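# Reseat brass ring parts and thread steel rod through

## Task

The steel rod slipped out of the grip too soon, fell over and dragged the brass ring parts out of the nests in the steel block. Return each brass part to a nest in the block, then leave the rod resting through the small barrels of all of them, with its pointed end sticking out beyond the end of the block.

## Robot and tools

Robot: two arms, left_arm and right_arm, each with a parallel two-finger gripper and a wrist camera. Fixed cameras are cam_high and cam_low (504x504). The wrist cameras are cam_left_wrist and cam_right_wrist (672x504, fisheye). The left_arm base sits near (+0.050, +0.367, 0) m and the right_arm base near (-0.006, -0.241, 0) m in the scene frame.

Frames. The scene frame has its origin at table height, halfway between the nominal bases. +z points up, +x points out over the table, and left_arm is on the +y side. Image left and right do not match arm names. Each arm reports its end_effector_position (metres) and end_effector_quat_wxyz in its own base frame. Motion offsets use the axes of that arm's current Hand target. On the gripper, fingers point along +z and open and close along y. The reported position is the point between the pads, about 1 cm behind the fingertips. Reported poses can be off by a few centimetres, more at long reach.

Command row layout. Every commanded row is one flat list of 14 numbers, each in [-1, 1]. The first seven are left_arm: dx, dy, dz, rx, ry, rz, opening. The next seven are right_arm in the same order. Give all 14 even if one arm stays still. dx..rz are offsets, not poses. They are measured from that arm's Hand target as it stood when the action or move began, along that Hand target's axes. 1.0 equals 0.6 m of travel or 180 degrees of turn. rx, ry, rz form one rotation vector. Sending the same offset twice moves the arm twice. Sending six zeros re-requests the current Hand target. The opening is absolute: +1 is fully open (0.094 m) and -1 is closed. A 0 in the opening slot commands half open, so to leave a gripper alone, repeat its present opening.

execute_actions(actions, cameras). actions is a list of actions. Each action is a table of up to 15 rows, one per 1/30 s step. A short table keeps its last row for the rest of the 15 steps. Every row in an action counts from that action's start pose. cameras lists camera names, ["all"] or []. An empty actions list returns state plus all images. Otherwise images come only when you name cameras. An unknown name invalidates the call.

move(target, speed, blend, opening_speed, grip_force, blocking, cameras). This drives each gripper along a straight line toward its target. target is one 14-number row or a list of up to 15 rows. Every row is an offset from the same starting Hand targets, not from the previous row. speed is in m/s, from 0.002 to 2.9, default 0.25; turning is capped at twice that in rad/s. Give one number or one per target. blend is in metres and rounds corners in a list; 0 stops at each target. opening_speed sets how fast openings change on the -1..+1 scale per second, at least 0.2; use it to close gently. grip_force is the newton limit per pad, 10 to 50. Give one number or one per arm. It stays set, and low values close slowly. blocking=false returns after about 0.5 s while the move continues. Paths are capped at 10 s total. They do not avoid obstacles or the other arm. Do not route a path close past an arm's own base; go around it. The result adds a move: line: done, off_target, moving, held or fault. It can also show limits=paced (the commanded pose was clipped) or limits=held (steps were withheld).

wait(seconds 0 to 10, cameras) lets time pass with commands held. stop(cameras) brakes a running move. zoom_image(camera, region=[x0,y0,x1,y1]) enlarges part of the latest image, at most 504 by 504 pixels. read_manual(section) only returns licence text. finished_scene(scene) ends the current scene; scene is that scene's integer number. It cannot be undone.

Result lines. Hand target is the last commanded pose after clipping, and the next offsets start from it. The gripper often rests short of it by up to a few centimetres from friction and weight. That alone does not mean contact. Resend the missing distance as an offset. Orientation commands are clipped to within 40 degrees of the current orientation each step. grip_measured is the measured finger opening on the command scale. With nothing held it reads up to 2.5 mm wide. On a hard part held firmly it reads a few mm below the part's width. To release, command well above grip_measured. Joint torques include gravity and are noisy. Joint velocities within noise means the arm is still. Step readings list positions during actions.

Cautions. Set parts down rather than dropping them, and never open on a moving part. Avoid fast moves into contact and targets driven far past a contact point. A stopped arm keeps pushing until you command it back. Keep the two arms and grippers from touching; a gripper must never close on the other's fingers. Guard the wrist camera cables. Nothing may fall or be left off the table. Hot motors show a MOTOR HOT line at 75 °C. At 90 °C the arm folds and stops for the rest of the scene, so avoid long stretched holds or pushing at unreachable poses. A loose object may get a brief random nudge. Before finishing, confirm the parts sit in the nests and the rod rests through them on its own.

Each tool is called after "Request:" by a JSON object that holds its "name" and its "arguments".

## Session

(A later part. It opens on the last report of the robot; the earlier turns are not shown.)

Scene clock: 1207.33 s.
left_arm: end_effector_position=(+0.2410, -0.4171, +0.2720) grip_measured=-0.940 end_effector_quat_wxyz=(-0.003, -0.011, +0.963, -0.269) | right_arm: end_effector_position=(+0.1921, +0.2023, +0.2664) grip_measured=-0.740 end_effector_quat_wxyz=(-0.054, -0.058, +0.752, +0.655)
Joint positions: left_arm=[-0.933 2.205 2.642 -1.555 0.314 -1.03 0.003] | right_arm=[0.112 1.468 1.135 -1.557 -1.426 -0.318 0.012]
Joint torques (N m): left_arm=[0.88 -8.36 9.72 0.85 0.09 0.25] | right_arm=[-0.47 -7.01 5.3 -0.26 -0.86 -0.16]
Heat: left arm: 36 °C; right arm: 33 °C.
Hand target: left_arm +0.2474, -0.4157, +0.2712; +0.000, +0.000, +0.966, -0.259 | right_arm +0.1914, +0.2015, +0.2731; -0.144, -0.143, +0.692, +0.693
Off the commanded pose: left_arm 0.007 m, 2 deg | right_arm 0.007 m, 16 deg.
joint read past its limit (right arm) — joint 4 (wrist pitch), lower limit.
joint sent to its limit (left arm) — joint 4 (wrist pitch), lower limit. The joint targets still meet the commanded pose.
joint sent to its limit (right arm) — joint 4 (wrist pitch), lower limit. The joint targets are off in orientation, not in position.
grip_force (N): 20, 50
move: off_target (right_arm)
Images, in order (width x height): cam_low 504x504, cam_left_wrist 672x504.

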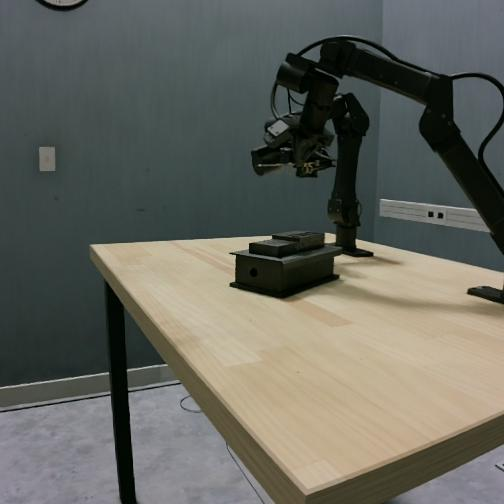

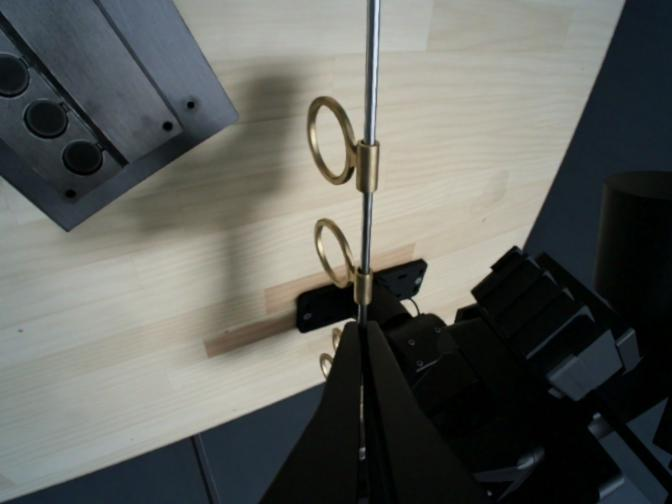

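Request:
{"name": "move", "arguments": {"target": [0,0,0,0,0,0,-0.4,0,0,0,0,0,0,-0.95], "speed": 0.04, "grip_force": [50,50], "opening_speed": 1}}

Request:
{"name": "execute_actions", "arguments": {"actions": [[[0.036,-0.0005,-0.002,0,0,0,-0.4,0,0,0,0,0,0,-0.95]]], "cameras": ["cam_left_wrist"]}}

Request:
{"name": "zoom_image", "arguments": {"camera": "cam_left_wrist", "region": [260, 220, 470, 464]}}

Scene clock: 1215.97 s.
left_arm: end_effector_position=(+0.2438, -0.4155, +0.2719) grip_measured=-0.403 end_effector_quat_wxyz=(+0.000, -0.010, +0.963, -0.268) | right_arm: end_effector_position=(+0.1921, +0.2023, +0.2664) grip_measured=-0.740 end_effector_quat_wxyz=(-0.054, -0.058, +0.752, +0.655)
Joint positions: left_arm=[-0.928 2.205 2.642 -1.555 0.31 -1.02 0.028] | right_arm=[0.112 1.468 1.135 -1.557 -1.426 -0.318 0.012]
Joint torques (N m): left_arm=[0.4 -8.34 9.68 0.87 0.11 0.18] | right_arm=[-0.47 -6.95 5.34 -0.24 -0.85 -0.16]
Heat: left arm: 37 °C; right arm: 33 °C.
Hand target: left_arm +0.2475, -0.4157, +0.2712; +0.000, +0.000, +0.966, -0.259 | right_arm +0.1914, +0.2015, +0.2731; -0.144, -0.143, +0.692, +0.693
Off the commanded pose: left_arm 0.004 m, 2 deg | right_arm 0.007 m, 16 deg.
joint read past its limit (right arm) — joint 4 (wrist pitch), lower limit.
joint sent to its limit (left arm) — joint 4 (wrist pitch), lower limit. The joint targets still meet the commanded pose.
joint sent to its limit (right arm) — joint 4 (wrist pitch), lower limit. The joint targets are off in orientation, not in position.
move: off_target (right_arm)

Scene clock: 1217.07 s.
left_arm: end_effector_position=(+0.2276, -0.4212, +0.2577) grip_measured=-0.403 end_effector_quat_wxyz=(-0.012, +0.001, +0.969, -0.247) | right_arm: end_effector_position=(+0.1921, +0.2023, +0.2664) grip_measured=-0.740 end_effector_quat_wxyz=(-0.054, -0.058, +0.752, +0.655)
Joint positions: left_arm=[-0.968 2.204 2.597 -1.555 0.295 -1.028 0.028] | right_arm=[0.112 1.468 1.135 -1.557 -1.426 -0.318 0.012]
Joint torques (N m): left_arm=[0.02 -13.83 4.23 1.13 0.01 -0.14] | right_arm=[-0.46 -6.99 5.3 -0.24 -0.87 -0.17]
Heat: left arm: 36 °C; right arm: 33 °C.
Hand target: left_arm +0.2259, -0.4153, +0.2724; +0.000, +0.000, +0.966, -0.259 | right_arm +0.1914, +0.2015, +0.2731; -0.144, -0.143, +0.692, +0.693
Off the commanded pose: left_arm 0.016 m, 2 deg | right_arm 0.007 m, 16 deg.
joint read past its limit (right arm) — joint 4 (wrist pitch), lower limit.
joint sent to its limit (right arm) — joint 4 (wrist pitch), lower limit. The joint targets are off in orientation, not in position.
Step readings (end_effector_position of left_arm | right_arm):
0: (+0.2438, -0.4155, +0.2719) | (+0.1921, +0.2023, +0.2664)
1: (+0.2432, -0.4156, +0.2707) | (+0.1921, +0.2023, +0.2664)
2: (+0.2417, -0.4160, +0.2690) | (+0.1921, +0.2023, +0.2664)
4: (+0.2367, -0.4180, +0.2648) | (+0.1921, +0.2023, +0.2664)
8: (+0.2297, -0.4206, +0.2597) | (+0.1921, +0.2023, +0.2664)
15: (+0.2271, -0.4215, +0.2579) | (+0.1921, +0.2023, +0.2664)
Images, in order (width x height): cam_left_wrist 672x504.

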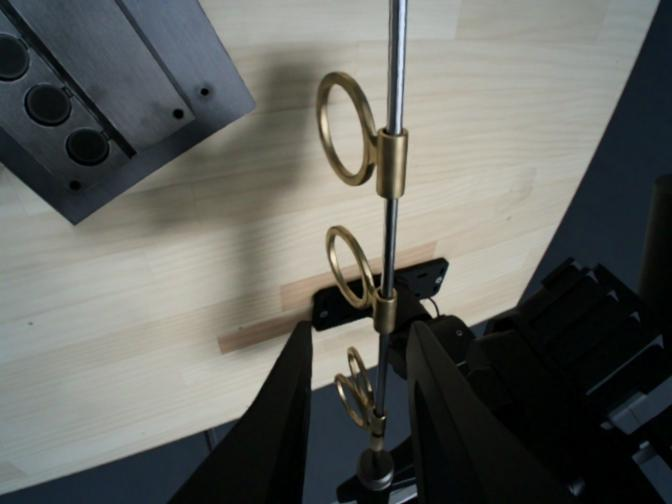

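Scaled by 2.066 from the camera's 672x504 image, which has a finer 960x720 frame.

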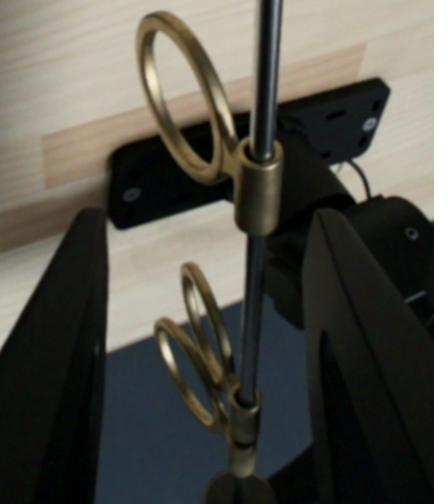

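Request:
{"name": "execute_actions", "arguments": {"actions": [[[0.012,-0.008,-0.0173,0,0,0,-0.4,0,0,0,0,0,0,-0.95]]], "cameras": ["cam_left_wrist"]}}

Request:
{"name": "zoom_image", "arguments": {"camera": "cam_left_wrist", "region": [260, 220, 470, 464]}}

Scene clock: 1222.57 s.
left_arm: end_effector_position=(+0.2259, -0.4221, +0.2575) grip_measured=-0.403 end_effector_quat_wxyz=(-0.013, -0.005, +0.969, -0.245) | right_arm: end_effector_position=(+0.1921, +0.2023, +0.2664) grip_measured=-0.740 end_effector_quat_wxyz=(-0.054, -0.058, +0.752, +0.655)
Joint positions: left_arm=[-0.973 2.204 2.597 -1.555 0.291 -1.043 0.028] | right_arm=[0.112 1.468 1.135 -1.557 -1.426 -0.318 0.012]
Joint torques (N m): left_arm=[-0.51 -14.02 7.76 0.78 0.05 -0.11] | right_arm=[-0.38 -7.01 5.3 -0.25 -0.87 -0.16]
Heat: left arm: 37 °C; right arm: 33 °C.
Hand target: left_arm +0.2187, -0.4143, +0.2838; +0.000, +0.000, +0.966, -0.259 | right_arm +0.1914, +0.2015, +0.2731; -0.144, -0.143, +0.692, +0.693
Off the commanded pose: left_arm 0.028 m, 2 deg | right_arm 0.007 m, 16 deg.
joint read past its limit (right arm) — joint 4 (wrist pitch), lower limit.
joint sent to its limit (left arm) — joint 4 (wrist pitch), lower limit. The joint targets still meet the commanded pose.
joint sent to its limit (right arm) — joint 4 (wrist pitch), lower limit. The joint targets are off in orientation, not in position.
Step readings (end_effector_position of left_arm | right_arm):
0: (+0.2276, -0.4212, +0.2577) | (+0.1921, +0.2023, +0.2664)
1: (+0.2275, -0.4213, +0.2577) | (+0.1921, +0.2023, +0.2664)
2: (+0.2274, -0.4213, +0.2577) | (+0.1921, +0.2023, +0.2664)
4: (+0.2266, -0.4217, +0.2577) | (+0.1921, +0.2023, +0.2664)
8: (+0.2259, -0.4221, +0.2576) | (+0.1921, +0.2023, +0.2664)
15: (+0.2257, -0.4222, +0.2576) | (+0.1921, +0.2023, +0.2664)
Images, in order (width x height): cam_left_wrist 672x504.

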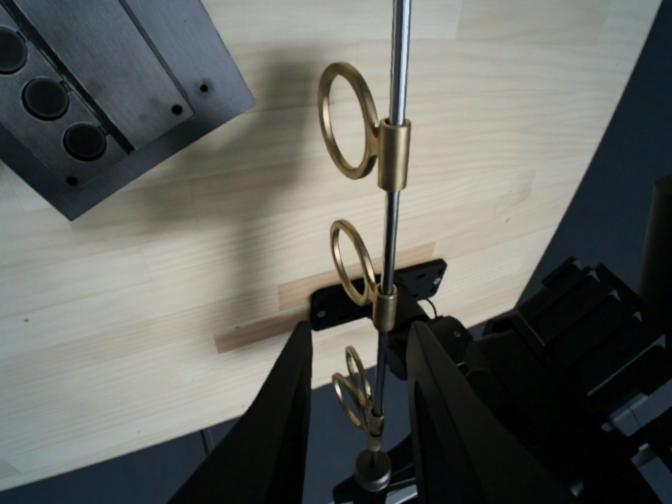

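Scaled by 2.066 from the camera's 672x504 image, which has a finer 960x720 frame.

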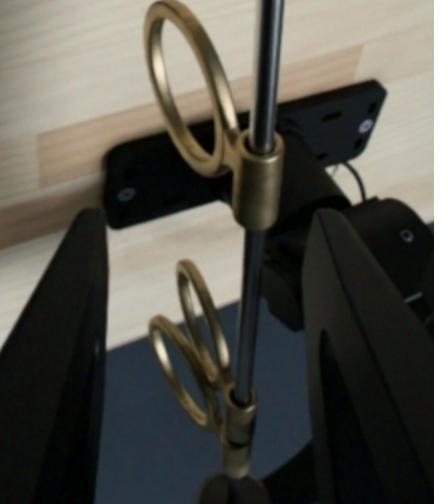

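Request:
{"name": "execute_actions", "arguments": {"actions": [[[0.010,-0.003,-0.005,0,0,0,-0.4,0,0,0,0,0,0,-0.95]]], "cameras": ["cam_left_wrist"]}}

Request:
{"name": "zoom_image", "arguments": {"camera": "cam_left_wrist", "region": [260, 220, 470, 464]}}

Scene clock: 1227.50 s.
left_arm: end_effector_position=(+0.2203, -0.4251, +0.2573) grip_measured=-0.403 end_effector_quat_wxyz=(-0.014, -0.004, +0.970, -0.244) | right_arm: end_effector_position=(+0.1921, +0.2023, +0.2664) grip_measured=-0.740 end_effector_quat_wxyz=(-0.054, -0.058, +0.752, +0.655)
Joint positions: left_arm=[-0.988 2.204 2.597 -1.555 0.286 -1.056 0.028] | right_arm=[0.112 1.468 1.135 -1.557 -1.426 -0.318 0.012]
Joint torques (N m): left_arm=[-0.31 -15.04 7.1 0.78 0.01 -0.13] | right_arm=[-0.51 -6.99 5.34 -0.24 -0.86 -0.15]
Heat: left arm: 39 °C; right arm: 33 °C.
Hand target: left_arm +0.2127, -0.4144, +0.2873; +0.000, +0.000, +0.966, -0.259 | right_arm +0.1914, +0.2015, +0.2731; -0.144, -0.143, +0.692, +0.693
Off the commanded pose: left_arm 0.033 m, 2 deg | right_arm 0.007 m, 16 deg.
joint read past its limit (right arm) — joint 4 (wrist pitch), lower limit.
joint sent to its limit (left arm) — joint 4 (wrist pitch), lower limit. The joint targets still meet the commanded pose.
joint sent to its limit (right arm) — joint 4 (wrist pitch), lower limit. The joint targets are off in orientation, not in position.
Step readings (end_effector_position of left_arm | right_arm):
0: (+0.2259, -0.4221, +0.2575) | (+0.1921, +0.2023, +0.2664)
1: (+0.2259, -0.4221, +0.2575) | (+0.1921, +0.2023, +0.2664)
2: (+0.2252, -0.4225, +0.2575) | (+0.1921, +0.2023, +0.2664)
4: (+0.2235, -0.4234, +0.2574) | (+0.1921, +0.2023, +0.2664)
8: (+0.2215, -0.4245, +0.2573) | (+0.1921, +0.2023, +0.2664)
15: (+0.2203, -0.4251, +0.2573) | (+0.1921, +0.2023, +0.2664)
Images, in order (width x height): cam_left_wrist 672x504.

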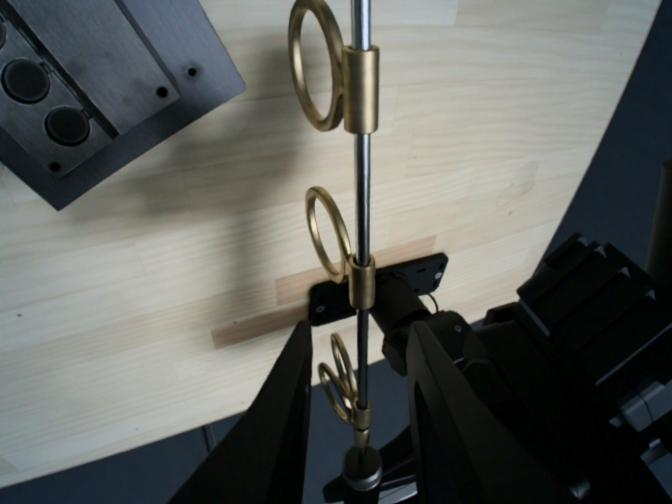

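Scaled by 2.066 from the camera's 672x504 image, which has a finer 960x720 frame.

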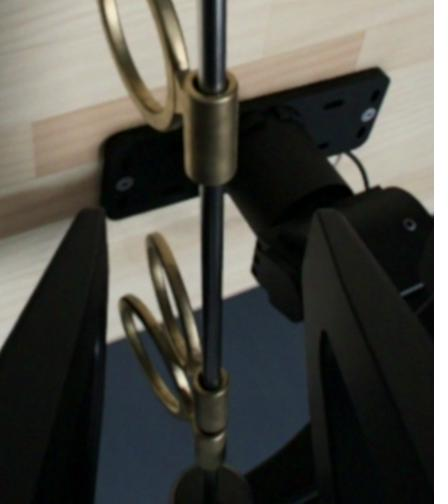

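Request:
{"name": "execute_actions", "arguments": {"actions": [[[0.002,0.0,-0.007,0,0,0,-0.4,0,0,0,0,0,0,-0.95]]], "cameras": ["cam_left_wrist"]}}

Request:
{"name": "zoom_image", "arguments": {"camera": "cam_left_wrist", "region": [260, 220, 470, 464]}}

Scene clock: 1235.93 s.
left_arm: end_effector_position=(+0.2191, -0.4227, +0.2657) grip_measured=-0.403 end_effector_quat_wxyz=(-0.009, -0.003, +0.968, -0.251) | right_arm: end_effector_position=(+0.1921, +0.2023, +0.2664) grip_measured=-0.740 end_effector_quat_wxyz=(-0.054, -0.058, +0.752, +0.655)
Joint positions: left_arm=[-0.988 2.186 2.597 -1.555 0.284 -1.057 0.028] | right_arm=[0.112 1.468 1.135 -1.557 -1.426 -0.318 0.012]
Joint torques (N m): left_arm=[-0.35 -14.46 6.63 0.84 0.06 -0.1] | right_arm=[-0.5 -6.99 5.33 -0.25 -0.87 -0.15]
Motor temperatures (°C): left_arm=[25 41 35 28 24 23 24] | right_arm=[25 29 33 24 26 24 33]
Heat: left arm: 41 °C; right arm: 33 °C.
Hand target: left_arm +0.2115, -0.4123, +0.2909; +0.000, +0.000, +0.966, -0.259 | right_arm +0.1914, +0.2015, +0.2731; -0.144, -0.143, +0.692, +0.693
Off the commanded pose: left_arm 0.028 m, 1 deg | right_arm 0.007 m, 16 deg.
joint read past its limit (right arm) — joint 4 (wrist pitch), lower limit.
joint sent to its limit (left arm) — joint 4 (wrist pitch), lower limit. The joint targets still meet the commanded pose.
joint sent to its limit (right arm) — joint 4 (wrist pitch), lower limit. The joint targets are off in orientation, not in position.
Step readings (end_effector_position of left_arm | right_arm):
0: (+0.2206, -0.4249, +0.2572) | (+0.1921, +0.2023, +0.2664)
1: (+0.2205, -0.4248, +0.2576) | (+0.1921, +0.2023, +0.2664)
2: (+0.2204, -0.4247, +0.2581) | (+0.1921, +0.2023, +0.2664)
4: (+0.2201, -0.4242, +0.2600) | (+0.1921, +0.2023, +0.2664)
8: (+0.2194, -0.4231, +0.2642) | (+0.1921, +0.2023, +0.2664)
15: (+0.2191, -0.4227, +0.2657) | (+0.1921, +0.2023, +0.2664)
Images, in order (width x height): cam_left_wrist 672x504.

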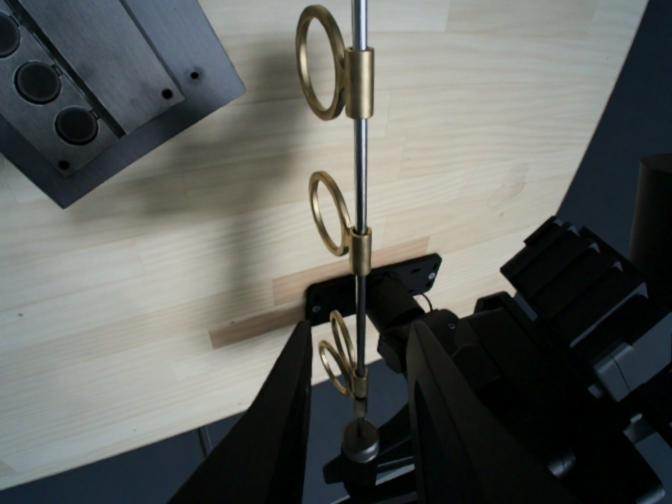

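Scaled by 2.066 from the camera's 672x504 image, which has a finer 960x720 frame.

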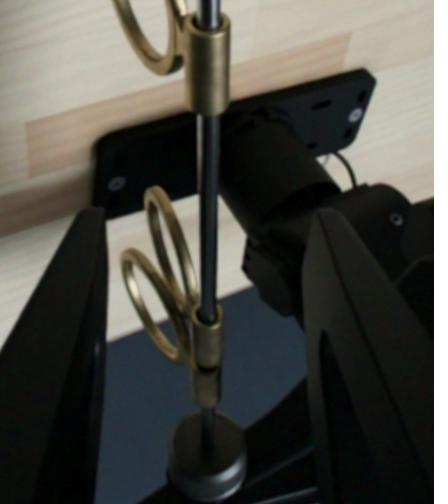

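Request:
{"name": "move", "arguments": {"target": [0,0,0,0,0,0,-1,0,0,0,0,0,0,-0.95], "speed": 0.05, "grip_force": [20,50], "opening_speed": 0.6}}

Request:
{"name": "move", "arguments": {"target": [-0.028,0.006,0.005,0,0,0,-1,0,0,0,0,0,0,-0.95], "speed": 0.04, "cameras": ["cam_left_wrist","cam_low"]}}

Request:
{"name": "zoom_image", "arguments": {"camera": "cam_low", "region": [245, 140, 335, 190]}}

Request:
{"name": "zoom_image", "arguments": {"camera": "cam_left_wrist", "region": [260, 220, 470, 504]}}

Scene clock: 1249.17 s.
left_arm: end_effector_position=(+0.2191, -0.4227, +0.2657) grip_measured=-0.892 end_effector_quat_wxyz=(-0.009, -0.004, +0.968, -0.251) | right_arm: end_effector_position=(+0.1921, +0.2023, +0.2664) grip_measured=-0.740 end_effector_quat_wxyz=(-0.054, -0.058, +0.752, +0.655)
Joint positions: left_arm=[-0.988 2.186 2.597 -1.555 0.284 -1.059 0.005] | right_arm=[0.112 1.468 1.135 -1.557 -1.426 -0.318 0.012]
Joint torques (N m): left_arm=[-0.34 -14.45 6.56 0.82 0.05 -0.11] | right_arm=[-0.46 -6.98 5.34 -0.24 -0.86 -0.17]
Heat: left arm: 40 °C; right arm: 33 °C.
Hand target: left_arm +0.2115, -0.4123, +0.2909; +0.000, +0.000, +0.966, -0.259 | right_arm +0.1914, +0.2015, +0.2731; -0.144, -0.143, +0.692, +0.693
Off the commanded pose: left_arm 0.028 m, 1 deg | right_arm 0.007 m, 16 deg.
joint read past its limit (right arm) — joint 4 (wrist pitch), lower limit.
joint sent to its limit (left arm) — joint 4 (wrist pitch), lower limit. The joint targets still meet the commanded pose.
joint sent to its limit (right arm) — joint 4 (wrist pitch), lower limit. The joint targets are off in orientation, not in position.
grip_force (N): 20, 50
move: off_target (left_arm, right_arm)

Scene clock: 1250.30 s.
left_arm: end_effector_position=(+0.2302, -0.4168, +0.2659) grip_measured=-0.892 end_effector_quat_wxyz=(-0.006, -0.014, +0.968, -0.252) | right_arm: end_effector_position=(+0.1921, +0.2023, +0.2664) grip_measured=-0.740 end_effector_quat_wxyz=(-0.054, -0.058, +0.752, +0.655)
Joint positions: left_arm=[-0.961 2.186 2.597 -1.555 0.287 -1.053 0.005] | right_arm=[0.112 1.468 1.135 -1.557 -1.426 -0.318 0.012]
Joint torques (N m): left_arm=[0.44 -12.12 8.83 0.81 0.17 0.21] | right_arm=[-0.46 -6.93 5.34 -0.24 -0.87 -0.15]
Heat: left arm: 40 °C; right arm: 33 °C.
Hand target: left_arm +0.2282, -0.4107, +0.2865; +0.000, +0.000, +0.966, -0.259 | right_arm +0.1914, +0.2015, +0.2731; -0.144, -0.143, +0.692, +0.693
Off the commanded pose: left_arm 0.022 m, 2 deg | right_arm 0.007 m, 16 deg.
joint read past its limit (right arm) — joint 4 (wrist pitch), lower limit.
joint sent to its limit (left arm) — joint 4 (wrist pitch), lower limit. The joint targets still meet the commanded pose.
joint sent to its limit (right arm) — joint 4 (wrist pitch), lower limit. The joint targets are off in orientation, not in position.
grip_force (N): 20, 50
move: off_target (left_arm, right_arm)
Images, in order (width x height): cam_low 504x504, cam_left_wrist 672x504.

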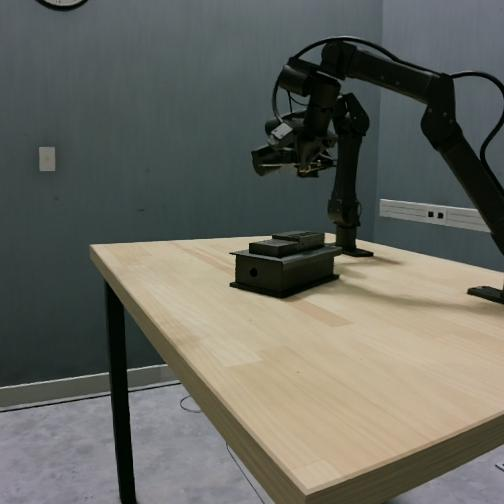

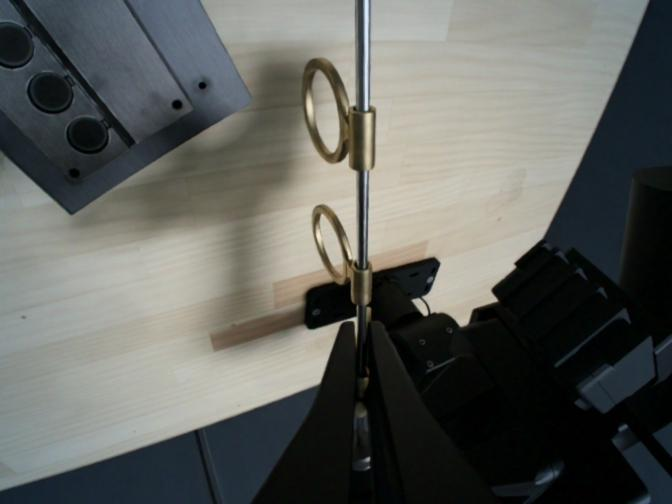

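Scaled by 5.600 from the camera's 504x504 image, which has a finer 720x720 frame.

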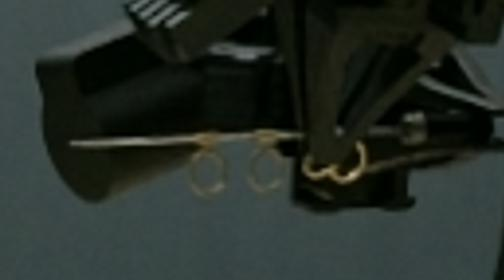

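Scaled by 1.775 from the camera's 672x504 image, which has a finer 960x720 frame.

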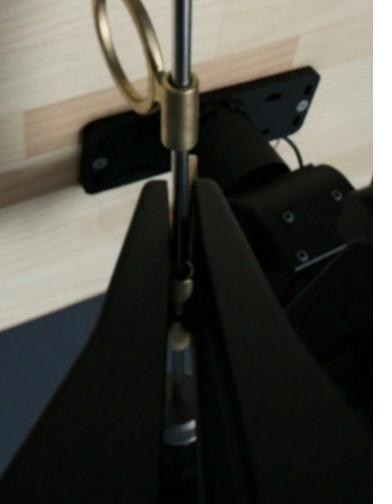

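Request:
{"name": "move", "arguments": {"target": [0,0,0,0,0,0,-0.4,0,0,0,0,0,0,-0.95], "grip_force": [50,50], "opening_speed": 0.6, "cameras": ["cam_low","cam_left_wrist"]}}

Request:
{"name": "zoom_image", "arguments": {"camera": "cam_low", "region": [245, 140, 335, 190]}}

Scene clock: 1288.30 s.
left_arm: end_effector_position=(+0.2307, -0.4165, +0.2659) grip_measured=-0.403 end_effector_quat_wxyz=(-0.006, -0.014, +0.968, -0.252) | right_arm: end_effector_position=(+0.1921, +0.2023, +0.2664) grip_measured=-0.740 end_effector_quat_wxyz=(-0.054, -0.058, +0.752, +0.655)
Joint positions: left_arm=[-0.96 2.186 2.597 -1.555 0.287 -1.051 0.028] | right_arm=[0.112 1.468 1.135 -1.557 -1.426 -0.318 0.012]
Joint torques (N m): left_arm=[0.43 -12.03 8.9 0.81 0.19 0.18] | right_arm=[-0.47 -7.01 5.33 -0.24 -0.86 -0.16]
Heat: left arm: 38 °C; right arm: 33 °C.
Hand target: left_arm +0.2283, -0.4107, +0.2865; +0.000, +0.000, +0.966, -0.259 | right_arm +0.1914, +0.2015, +0.2731; -0.144, -0.143, +0.692, +0.693
Off the commanded pose: left_arm 0.022 m, 2 deg | right_arm 0.007 m, 16 deg.
joint read past its limit (right arm) — joint 4 (wrist pitch), lower limit.
joint sent to its limit (left arm) — joint 4 (wrist pitch), lower limit. The joint targets still meet the commanded pose.
joint sent to its limit (right arm) — joint 4 (wrist pitch), lower limit. The joint targets are off in orientation, not in position.
move: off_target (left_arm, right_arm)
Images, in order (width x height): cam_low 504x504, cam_left_wrist 672x504.

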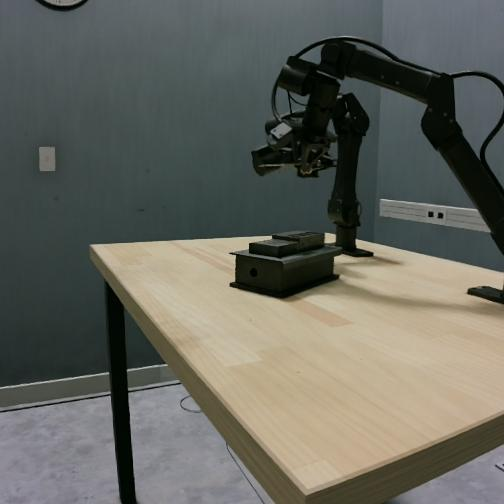

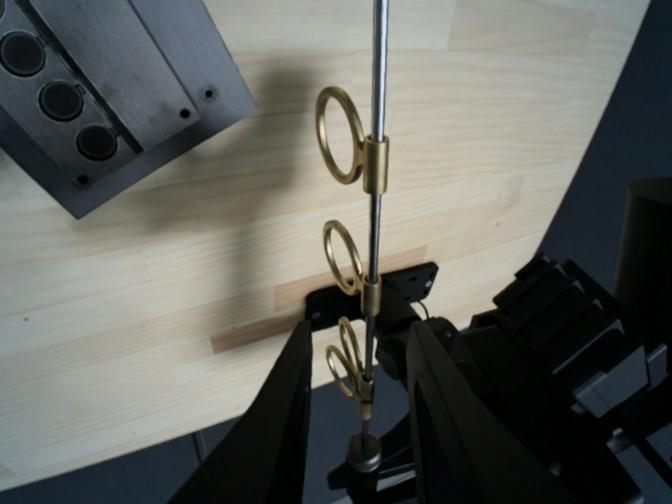

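Scaled by 5.600 from the camera's 504x504 image, which has a finer 720x720 frame.

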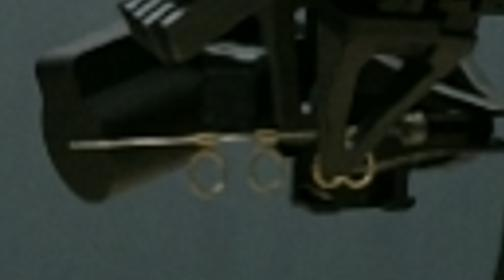

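Request:
{"name": "zoom_image", "arguments": {"camera": "cam_left_wrist", "region": [300, 300, 440, 500]}}

Request:
{"name": "move", "arguments": {"target": [0.022,0,0,0,0,0,-0.4,0,0,0,0,0,0,-0.95], "cameras": ["cam_left_wrist"]}}

Request:
{"name": "zoom_image", "arguments": {"camera": "cam_left_wrist", "region": [300, 300, 440, 500]}}

Scaled by 2.520 from the camera's 672x504 image, which has a finer 960x720 frame.

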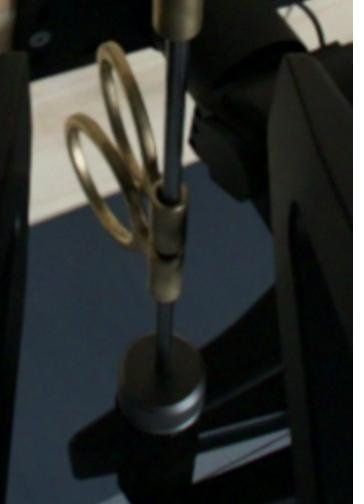

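Scene clock: 1311.03 s.
left_arm: end_effector_position=(+0.2228, -0.4208, +0.2659) grip_measured=-0.403 end_effector_quat_wxyz=(-0.008, -0.005, +0.968, -0.252) | right_arm: end_effector_position=(+0.1921, +0.2023, +0.2664) grip_measured=-0.740 end_effector_quat_wxyz=(-0.054, -0.058, +0.752, +0.655)
Joint positions: left_arm=[-0.978 2.186 2.597 -1.555 0.287 -1.051 0.028] | right_arm=[0.112 1.468 1.135 -1.557 -1.426 -0.318 0.012]
Joint torques (N m): left_arm=[-0.31 -14.06 6.02 0.84 0.05 -0.04] | right_arm=[-0.43 -7.01 5.31 -0.25 -0.83 -0.16]
Heat: left arm: 38 °C; right arm: 33 °C.
Hand target: left_arm +0.2152, -0.4106, +0.2865; +0.000, +0.000, +0.966, -0.259 | right_arm +0.1914, +0.2015, +0.2731; -0.144, -0.143, +0.692, +0.693
Off the commanded pose: left_arm 0.024 m, 1 deg | right_arm 0.007 m, 16 deg.
joint read past its limit (right arm) — joint 4 (wrist pitch), lower limit.
joint sent to its limit (left arm) — joint 4 (wrist pitch), lower limit. The joint targets still meet the commanded pose.
joint sent to its limit (right arm) — joint 4 (wrist pitch), lower limit. The joint targets are off in orientation, not in position.
move: off_target (left_arm, right_arm)
Images, in order (width x height): cam_left_wrist 672x504.

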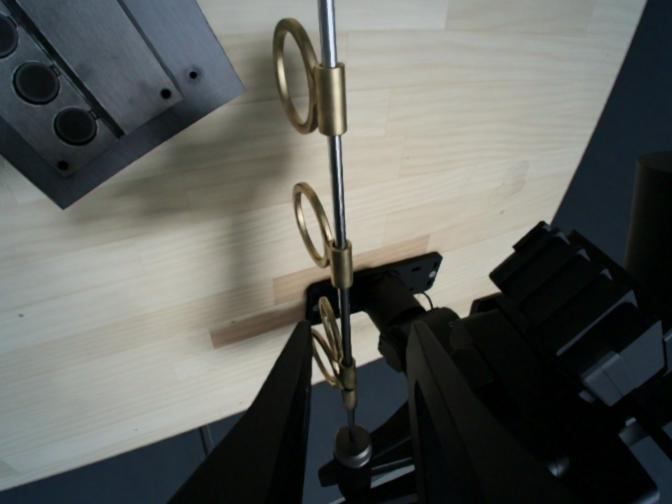

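Scaled by 2.520 from the camera's 672x504 image, which has a finer 960x720 frame.

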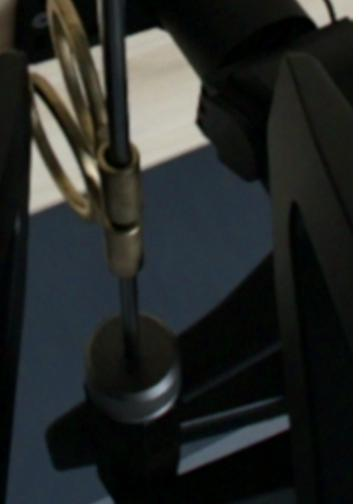

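Request:
{"name": "move", "arguments": {"target": [0.018,0.006,-0.004,0,0,0,-0.4,0,0,0,0,0,0,-0.95], "cameras": ["cam_left_wrist"]}}

Request:
{"name": "zoom_image", "arguments": {"camera": "cam_left_wrist", "region": [300, 300, 440, 500]}}

Scene clock: 1322.23 s.
left_arm: end_effector_position=(+0.2102, -0.4141, +0.2696) grip_measured=-0.403 end_effector_quat_wxyz=(-0.012, -0.002, +0.969, -0.246) | right_arm: end_effector_position=(+0.1921, +0.2023, +0.2664) grip_measured=-0.740 end_effector_quat_wxyz=(-0.054, -0.058, +0.752, +0.655)
Joint positions: left_arm=[-0.995 2.136 2.536 -1.555 0.283 -1.059 0.028] | right_arm=[0.112 1.468 1.135 -1.557 -1.426 -0.318 0.012]
Joint torques (N m): left_arm=[-0.43 -14.12 4.21 1.04 0.02 -0.12] | right_arm=[-0.46 -7.02 5.33 -0.25 -0.86 -0.15]
Heat: left arm: 38 °C; right arm: 33 °C.
Hand target: left_arm +0.2044, -0.4063, +0.2869; +0.000, +0.000, +0.966, -0.259 | right_arm +0.1914, +0.2015, +0.2731; -0.144, -0.143, +0.692, +0.693
Off the commanded pose: left_arm 0.020 m, 2 deg | right_arm 0.007 m, 16 deg.
joint read past its limit (right arm) — joint 4 (wrist pitch), lower limit.
joint sent to its limit (right arm) — joint 4 (wrist pitch), lower limit. The joint targets are off in orientation, not in position.
move: off_target (left_arm, right_arm)
Images, in order (width x height): cam_left_wrist 672x504.

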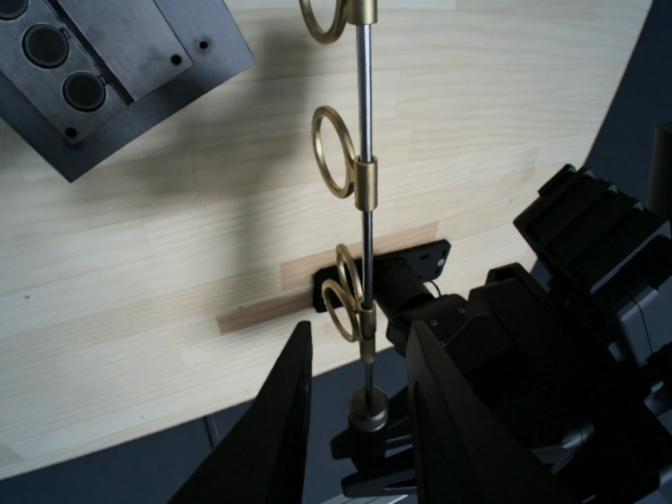

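Scaled by 2.520 from the camera's 672x504 image, which has a finer 960x720 frame.

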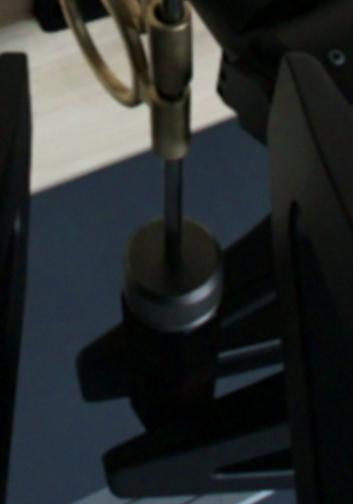

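Request:
{"name": "move", "arguments": {"target": [0,0,0,0,0,0,-1,0,0,0,0,0,0,-0.95], "grip_force": [15,50], "opening_speed": 0.6, "cameras": ["cam_left_wrist"]}}

Request:
{"name": "zoom_image", "arguments": {"camera": "cam_left_wrist", "region": [300, 300, 440, 500]}}

Scene clock: 1333.67 s.
left_arm: end_effector_position=(+0.2104, -0.4140, +0.2695) grip_measured=-0.890 end_effector_quat_wxyz=(-0.012, -0.003, +0.969, -0.246) | right_arm: end_effector_position=(+0.1921, +0.2023, +0.2664) grip_measured=-0.740 end_effector_quat_wxyz=(-0.054, -0.058, +0.752, +0.655)
Joint positions: left_arm=[-0.995 2.136 2.536 -1.555 0.281 -1.06 0.005] | right_arm=[0.112 1.468 1.135 -1.557 -1.426 -0.318 0.012]
Joint torques (N m): left_arm=[-0.38 -14.15 4.23 1.07 0.03 -0.1] | right_arm=[-0.39 -6.98 5.33 -0.24 -0.84 -0.17]
Heat: left arm: 40 °C; right arm: 33 °C.
Hand target: left_arm +0.2044, -0.4063, +0.2869; +0.000, +0.000, +0.966, -0.259 | right_arm +0.1914, +0.2015, +0.2731; -0.144, -0.143, +0.692, +0.693
Off the commanded pose: left_arm 0.020 m, 2 deg | right_arm 0.007 m, 16 deg.
joint read past its limit (right arm) — joint 4 (wrist pitch), lower limit.
joint sent to its limit (right arm) — joint 4 (wrist pitch), lower limit. The joint targets are off in orientation, not in position.
grip_force (N): 15, 50
move: off_target (left_arm, right_arm)
Images, in order (width x height): cam_left_wrist 672x504.

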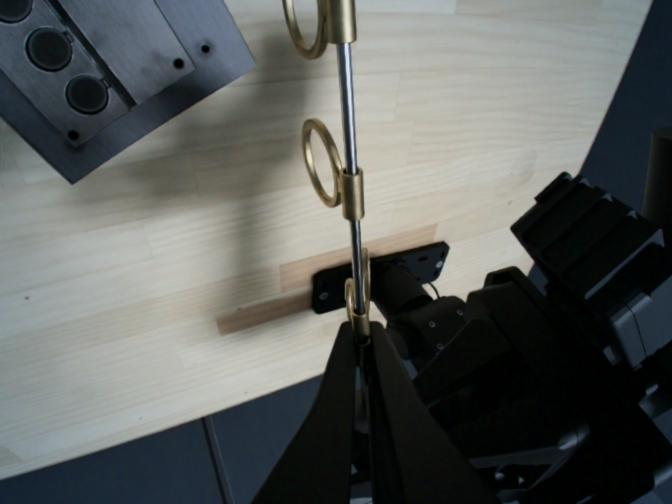

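Scaled by 2.520 from the camera's 672x504 image, which has a finer 960x720 frame.

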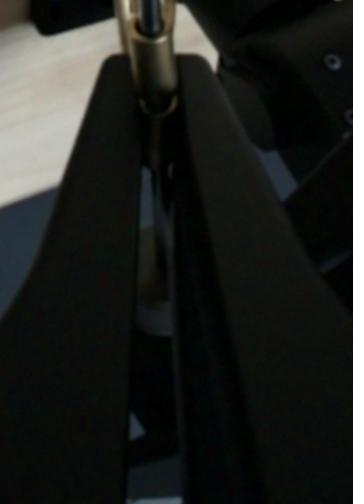

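Request:
{"name": "move", "arguments": {"target": [0.035,0,-0.003,0,0,0,-1,0,0,0,0,0,0,-0.95], "speed": 0.06, "cameras": ["cam_left_wrist"]}}

Request:
{"name": "move", "arguments": {"target": [0,0,0,0,0,0,-0.4,0,0,0,0,0,0,-0.95], "grip_force": [50,50], "opening_speed": 0.6, "cameras": ["cam_low","cam_left_wrist"]}}

Request:
{"name": "zoom_image", "arguments": {"camera": "cam_left_wrist", "region": [300, 300, 440, 500]}}

Request:
{"name": "zoom_image", "arguments": {"camera": "cam_low", "region": [245, 140, 335, 190]}}

Scene clock: 1352.37 s.
left_arm: end_effector_position=(+0.2033, -0.4148, +0.2700) grip_measured=-0.890 end_effector_quat_wxyz=(+0.007, -0.011, +0.969, -0.247) | right_arm: end_effector_position=(+0.1910, +0.2022, +0.2668) grip_measured=-0.740 end_effector_quat_wxyz=(-0.058, -0.054, +0.752, +0.655)
Joint positions: left_arm=[-1.027 2.064 2.415 -1.477 0.234 -1.103 0.005] | right_arm=[0.112 1.468 1.135 -1.569 -1.426 -0.318 0.012]
Joint torques (N m): left_arm=[-1.48 -14.49 4.29 0.84 0.31 -0.11] | right_arm=[-0.43 -6.94 5.31 -0.25 -0.86 -0.15]
Heat: left arm: 42 °C; right arm: 33 °C.
Hand target: left_arm +0.1833, -0.4054, +0.2885; +0.000, +0.000, +0.966, -0.259 | right_arm +0.1914, +0.2015, +0.2731; -0.144, -0.143, +0.692, +0.693
Off the commanded pose: left_arm 0.029 m, 2 deg | right_arm 0.006 m, 16 deg.
joint read past its limit (right arm) — joint 4 (wrist pitch), lower limit.
joint sent to its limit (right arm) — joint 4 (wrist pitch), lower limit. The joint targets are off in orientation, not in position.
grip_force (N): 15, 50
move: off_target (left_arm, right_arm)
Images, in order (width x height): cam_left_wrist 672x504.

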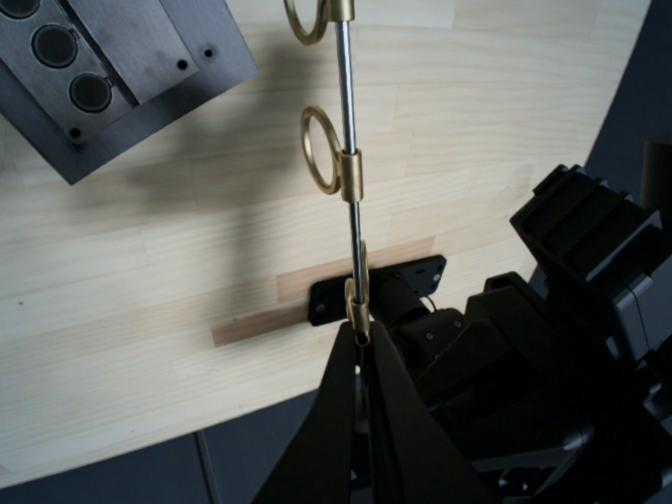

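Scene clock: 1353.87 s.
left_arm: end_effector_position=(+0.1959, -0.4167, +0.2744) grip_measured=-0.403 end_effector_quat_wxyz=(+0.005, -0.003, +0.968, -0.252) | right_arm: end_effector_position=(+0.1918, +0.2023, +0.2665) grip_measured=-0.740 end_effector_quat_wxyz=(-0.055, -0.057, +0.752, +0.655)
Joint positions: left_arm=[-1.04 2.055 2.415 -1.477 0.24 -1.103 0.028] | right_arm=[0.112 1.468 1.135 -1.56 -1.426 -0.318 0.012]
Joint torques (N m): left_arm=[-0.73 -13.64 4.22 0.86 0.22 -0.1] | right_arm=[-0.46 -7.02 5.39 -0.22 -0.86 -0.16]
Heat: left arm: 42 °C; right arm: 33 °C.
Hand target: left_arm +0.1833, -0.4055, +0.2884; +0.000, +0.000, +0.966, -0.259 | right_arm +0.1914, +0.2015, +0.2731; -0.144, -0.143, +0.692, +0.693
Off the commanded pose: left_arm 0.022 m, 1 deg | right_arm 0.007 m, 16 deg.
joint read past its limit (right arm) — joint 4 (wrist pitch), lower limit.
joint sent to its limit (right arm) — joint 4 (wrist pitch), lower limit. The joint targets are off in orientation, not in position.
move: off_target (left_arm, right_arm)
Images, in order (width x height): cam_low 504x504, cam_left_wrist 672x504.

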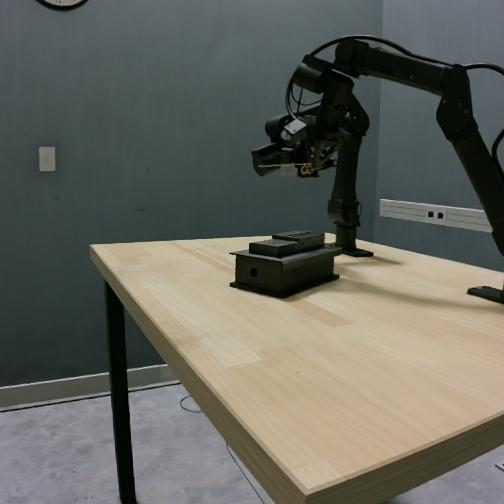

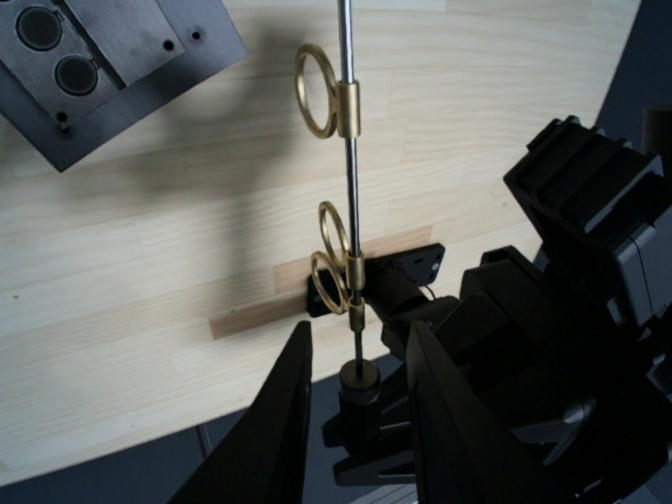

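Scaled by 2.520 from the camera's 672x504 image, which has a finer 960x720 frame.

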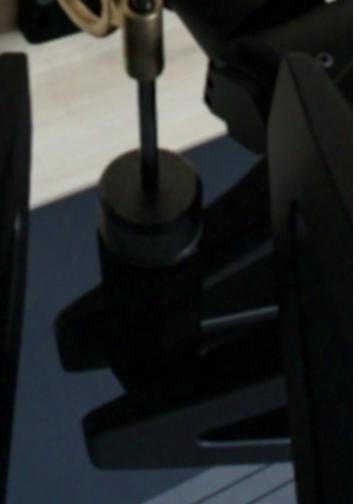

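Scaled by 5.600 from the camera's 504x504 image, which has a finer 720x720 frame.

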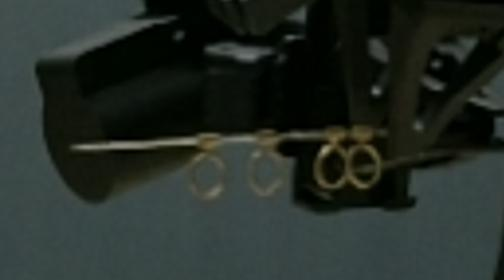

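Request:
{"name": "move", "arguments": {"target": [-0.042,0,0,0,0,0,-0.4,0,0,0,0,0,0,-0.95], "cameras": ["cam_left_wrist"]}}

Request:
{"name": "zoom_image", "arguments": {"camera": "cam_left_wrist", "region": [300, 300, 440, 500]}}

Scene clock: 1362.07 s.
left_arm: end_effector_position=(+0.2112, -0.4040, +0.2853) grip_measured=-0.403 end_effector_quat_wxyz=(+0.005, -0.013, +0.966, -0.258) | right_arm: end_effector_position=(+0.1918, +0.2023, +0.2665) grip_measured=-0.740 end_effector_quat_wxyz=(-0.055, -0.057, +0.752, +0.655)
Joint positions: left_arm=[-0.988 2.071 2.49 -1.534 0.264 -1.077 0.028] | right_arm=[0.112 1.468 1.135 -1.56 -1.426 -0.318 0.012]
Joint torques (N m): left_arm=[-0.16 -7.88 10 0.8 0.28 0.18] | right_arm=[-0.49 -6.98 5.33 -0.22 -0.85 -0.16]
Heat: left arm: 40 °C; right arm: 33 °C.
Hand target: left_arm +0.2085, -0.4055, +0.2884; +0.000, +0.000, +0.966, -0.259 | right_arm +0.1914, +0.2015, +0.2731; -0.144, -0.143, +0.692, +0.693
Off the commanded pose: left_arm 0.004 m, 2 deg | right_arm 0.007 m, 16 deg.
joint read past its limit (right arm) — joint 4 (wrist pitch), lower limit.
joint sent to its limit (right arm) — joint 4 (wrist pitch), lower limit. The joint targets are off in orientation, not in position.
move: off_target (right_arm)
Images, in order (width x height): cam_left_wrist 672x504.

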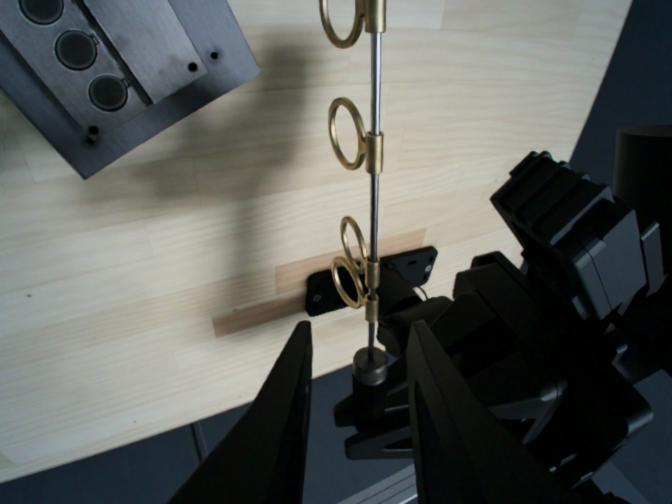

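Scaled by 2.520 from the camera's 672x504 image, which has a finer 960x720 frame.

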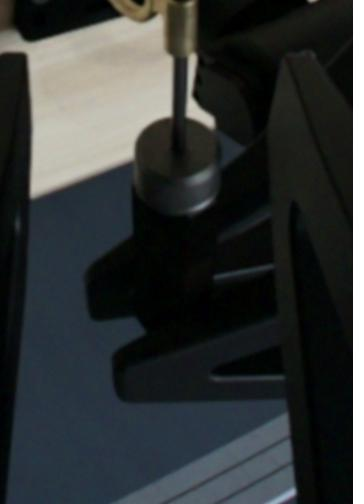

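Request:
{"name": "move", "arguments": {"target": [0,-0.002,0.018,0,0,0,-0.4,0,0,0,0,0,0,-0.95], "cameras": ["cam_left_wrist"]}}

Request:
{"name": "zoom_image", "arguments": {"camera": "cam_left_wrist", "region": [300, 300, 440, 500]}}

Scene clock: 1369.77 s.
left_arm: end_effector_position=(+0.2102, -0.4045, +0.2853) grip_measured=-0.403 end_effector_quat_wxyz=(+0.004, -0.012, +0.966, -0.258) | right_arm: end_effector_position=(+0.1918, +0.2023, +0.2665) grip_measured=-0.740 end_effector_quat_wxyz=(-0.055, -0.057, +0.752, +0.655)
Joint positions: left_arm=[-0.99 2.071 2.49 -1.534 0.264 -1.077 0.028] | right_arm=[0.112 1.468 1.135 -1.56 -1.426 -0.318 0.012]
Joint torques (N m): left_arm=[-0.58 -8.14 5.74 1.23 0.21 0.11] | right_arm=[-0.49 -6.9 5.33 -0.21 -0.86 -0.16]
Heat: left arm: 39 °C; right arm: 33 °C.
Hand target: left_arm +0.2086, -0.4119, +0.2796; +0.000, +0.000, +0.966, -0.259 | right_arm +0.1914, +0.2015, +0.2731; -0.144, -0.143, +0.692, +0.693
Off the commanded pose: left_arm 0.009 m, 1 deg | right_arm 0.007 m, 16 deg.
joint read past its limit (right arm) — joint 4 (wrist pitch), lower limit.
joint sent to its limit (right arm) — joint 4 (wrist pitch), lower limit. The joint targets are off in orientation, not in position.
move: off_target (right_arm)
Images, in order (width x height): cam_left_wrist 672x504.

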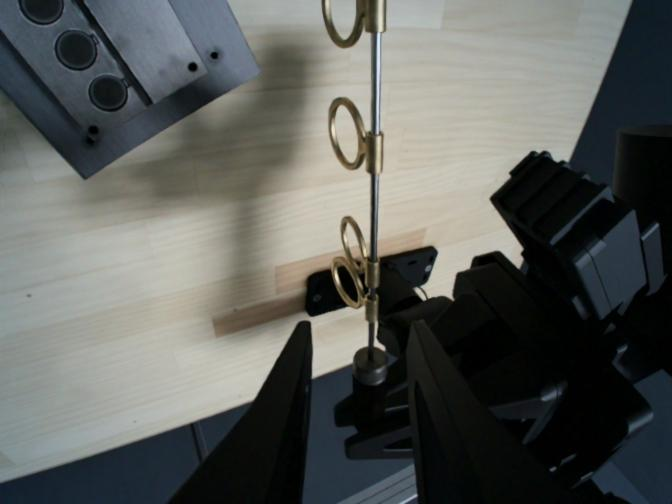

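Scaled by 2.520 from the camera's 672x504 image, which has a finer 960x720 frame.

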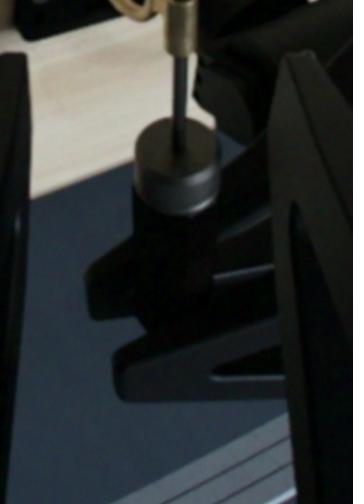

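Request:
{"name": "move", "arguments": {"target": [0,-0.002,0.012,0,0,0,-0.4,0,0,0,0,0,0,-0.95], "cameras": ["cam_left_wrist"]}}

Request:
{"name": "zoom_image", "arguments": {"camera": "cam_left_wrist", "region": [300, 300, 440, 500]}}

Scene clock: 1381.83 s.
left_arm: end_effector_position=(+0.2064, -0.4056, +0.2819) grip_measured=-0.403 end_effector_quat_wxyz=(+0.000, -0.009, +0.967, -0.254) | right_arm: end_effector_position=(+0.1918, +0.2023, +0.2665) grip_measured=-0.740 end_effector_quat_wxyz=(-0.055, -0.057, +0.752, +0.655)
Joint positions: left_arm=[-0.998 2.071 2.479 -1.534 0.264 -1.077 0.028] | right_arm=[0.112 1.468 1.135 -1.56 -1.426 -0.318 0.012]
Joint torques (N m): left_arm=[-0.72 -8.29 4.3 1.52 0.16 0.03] | right_arm=[-0.42 -6.98 5.29 -0.23 -0.87 -0.18]
Heat: left arm: 38 °C; right arm: 33 °C.
Hand target: left_arm +0.2086, -0.4165, +0.2740; +0.000, +0.000, +0.966, -0.259 | right_arm +0.1914, +0.2015, +0.2731; -0.144, -0.143, +0.692, +0.693
Off the commanded pose: left_arm 0.014 m, 1 deg | right_arm 0.007 m, 16 deg.
joint read past its limit (right arm) — joint 4 (wrist pitch), lower limit.
joint sent to its limit (right arm) — joint 4 (wrist pitch), lower limit. The joint targets are off in orientation, not in position.
move: off_target (left_arm, right_arm)
Images, in order (width x height): cam_left_wrist 672x504.

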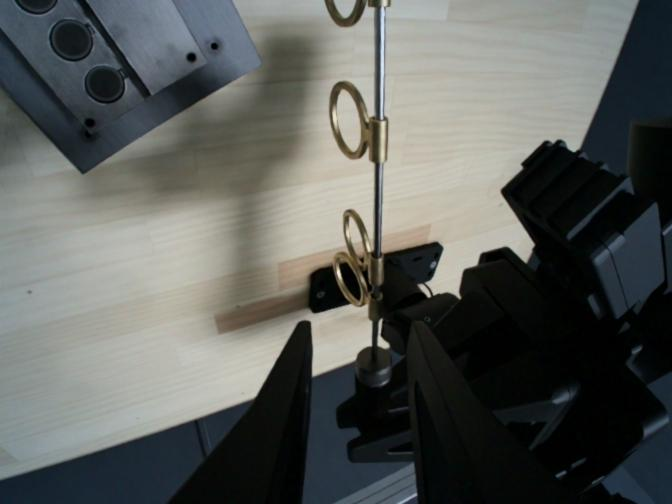

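Scaled by 2.520 from the camera's 672x504 image, which has a finer 960x720 frame.

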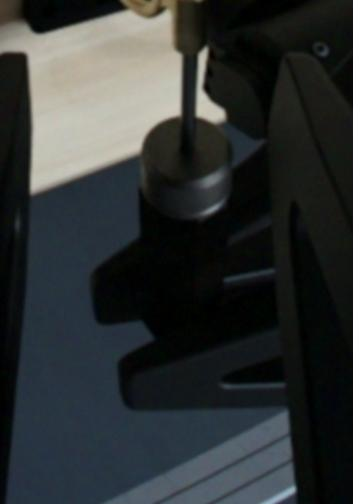

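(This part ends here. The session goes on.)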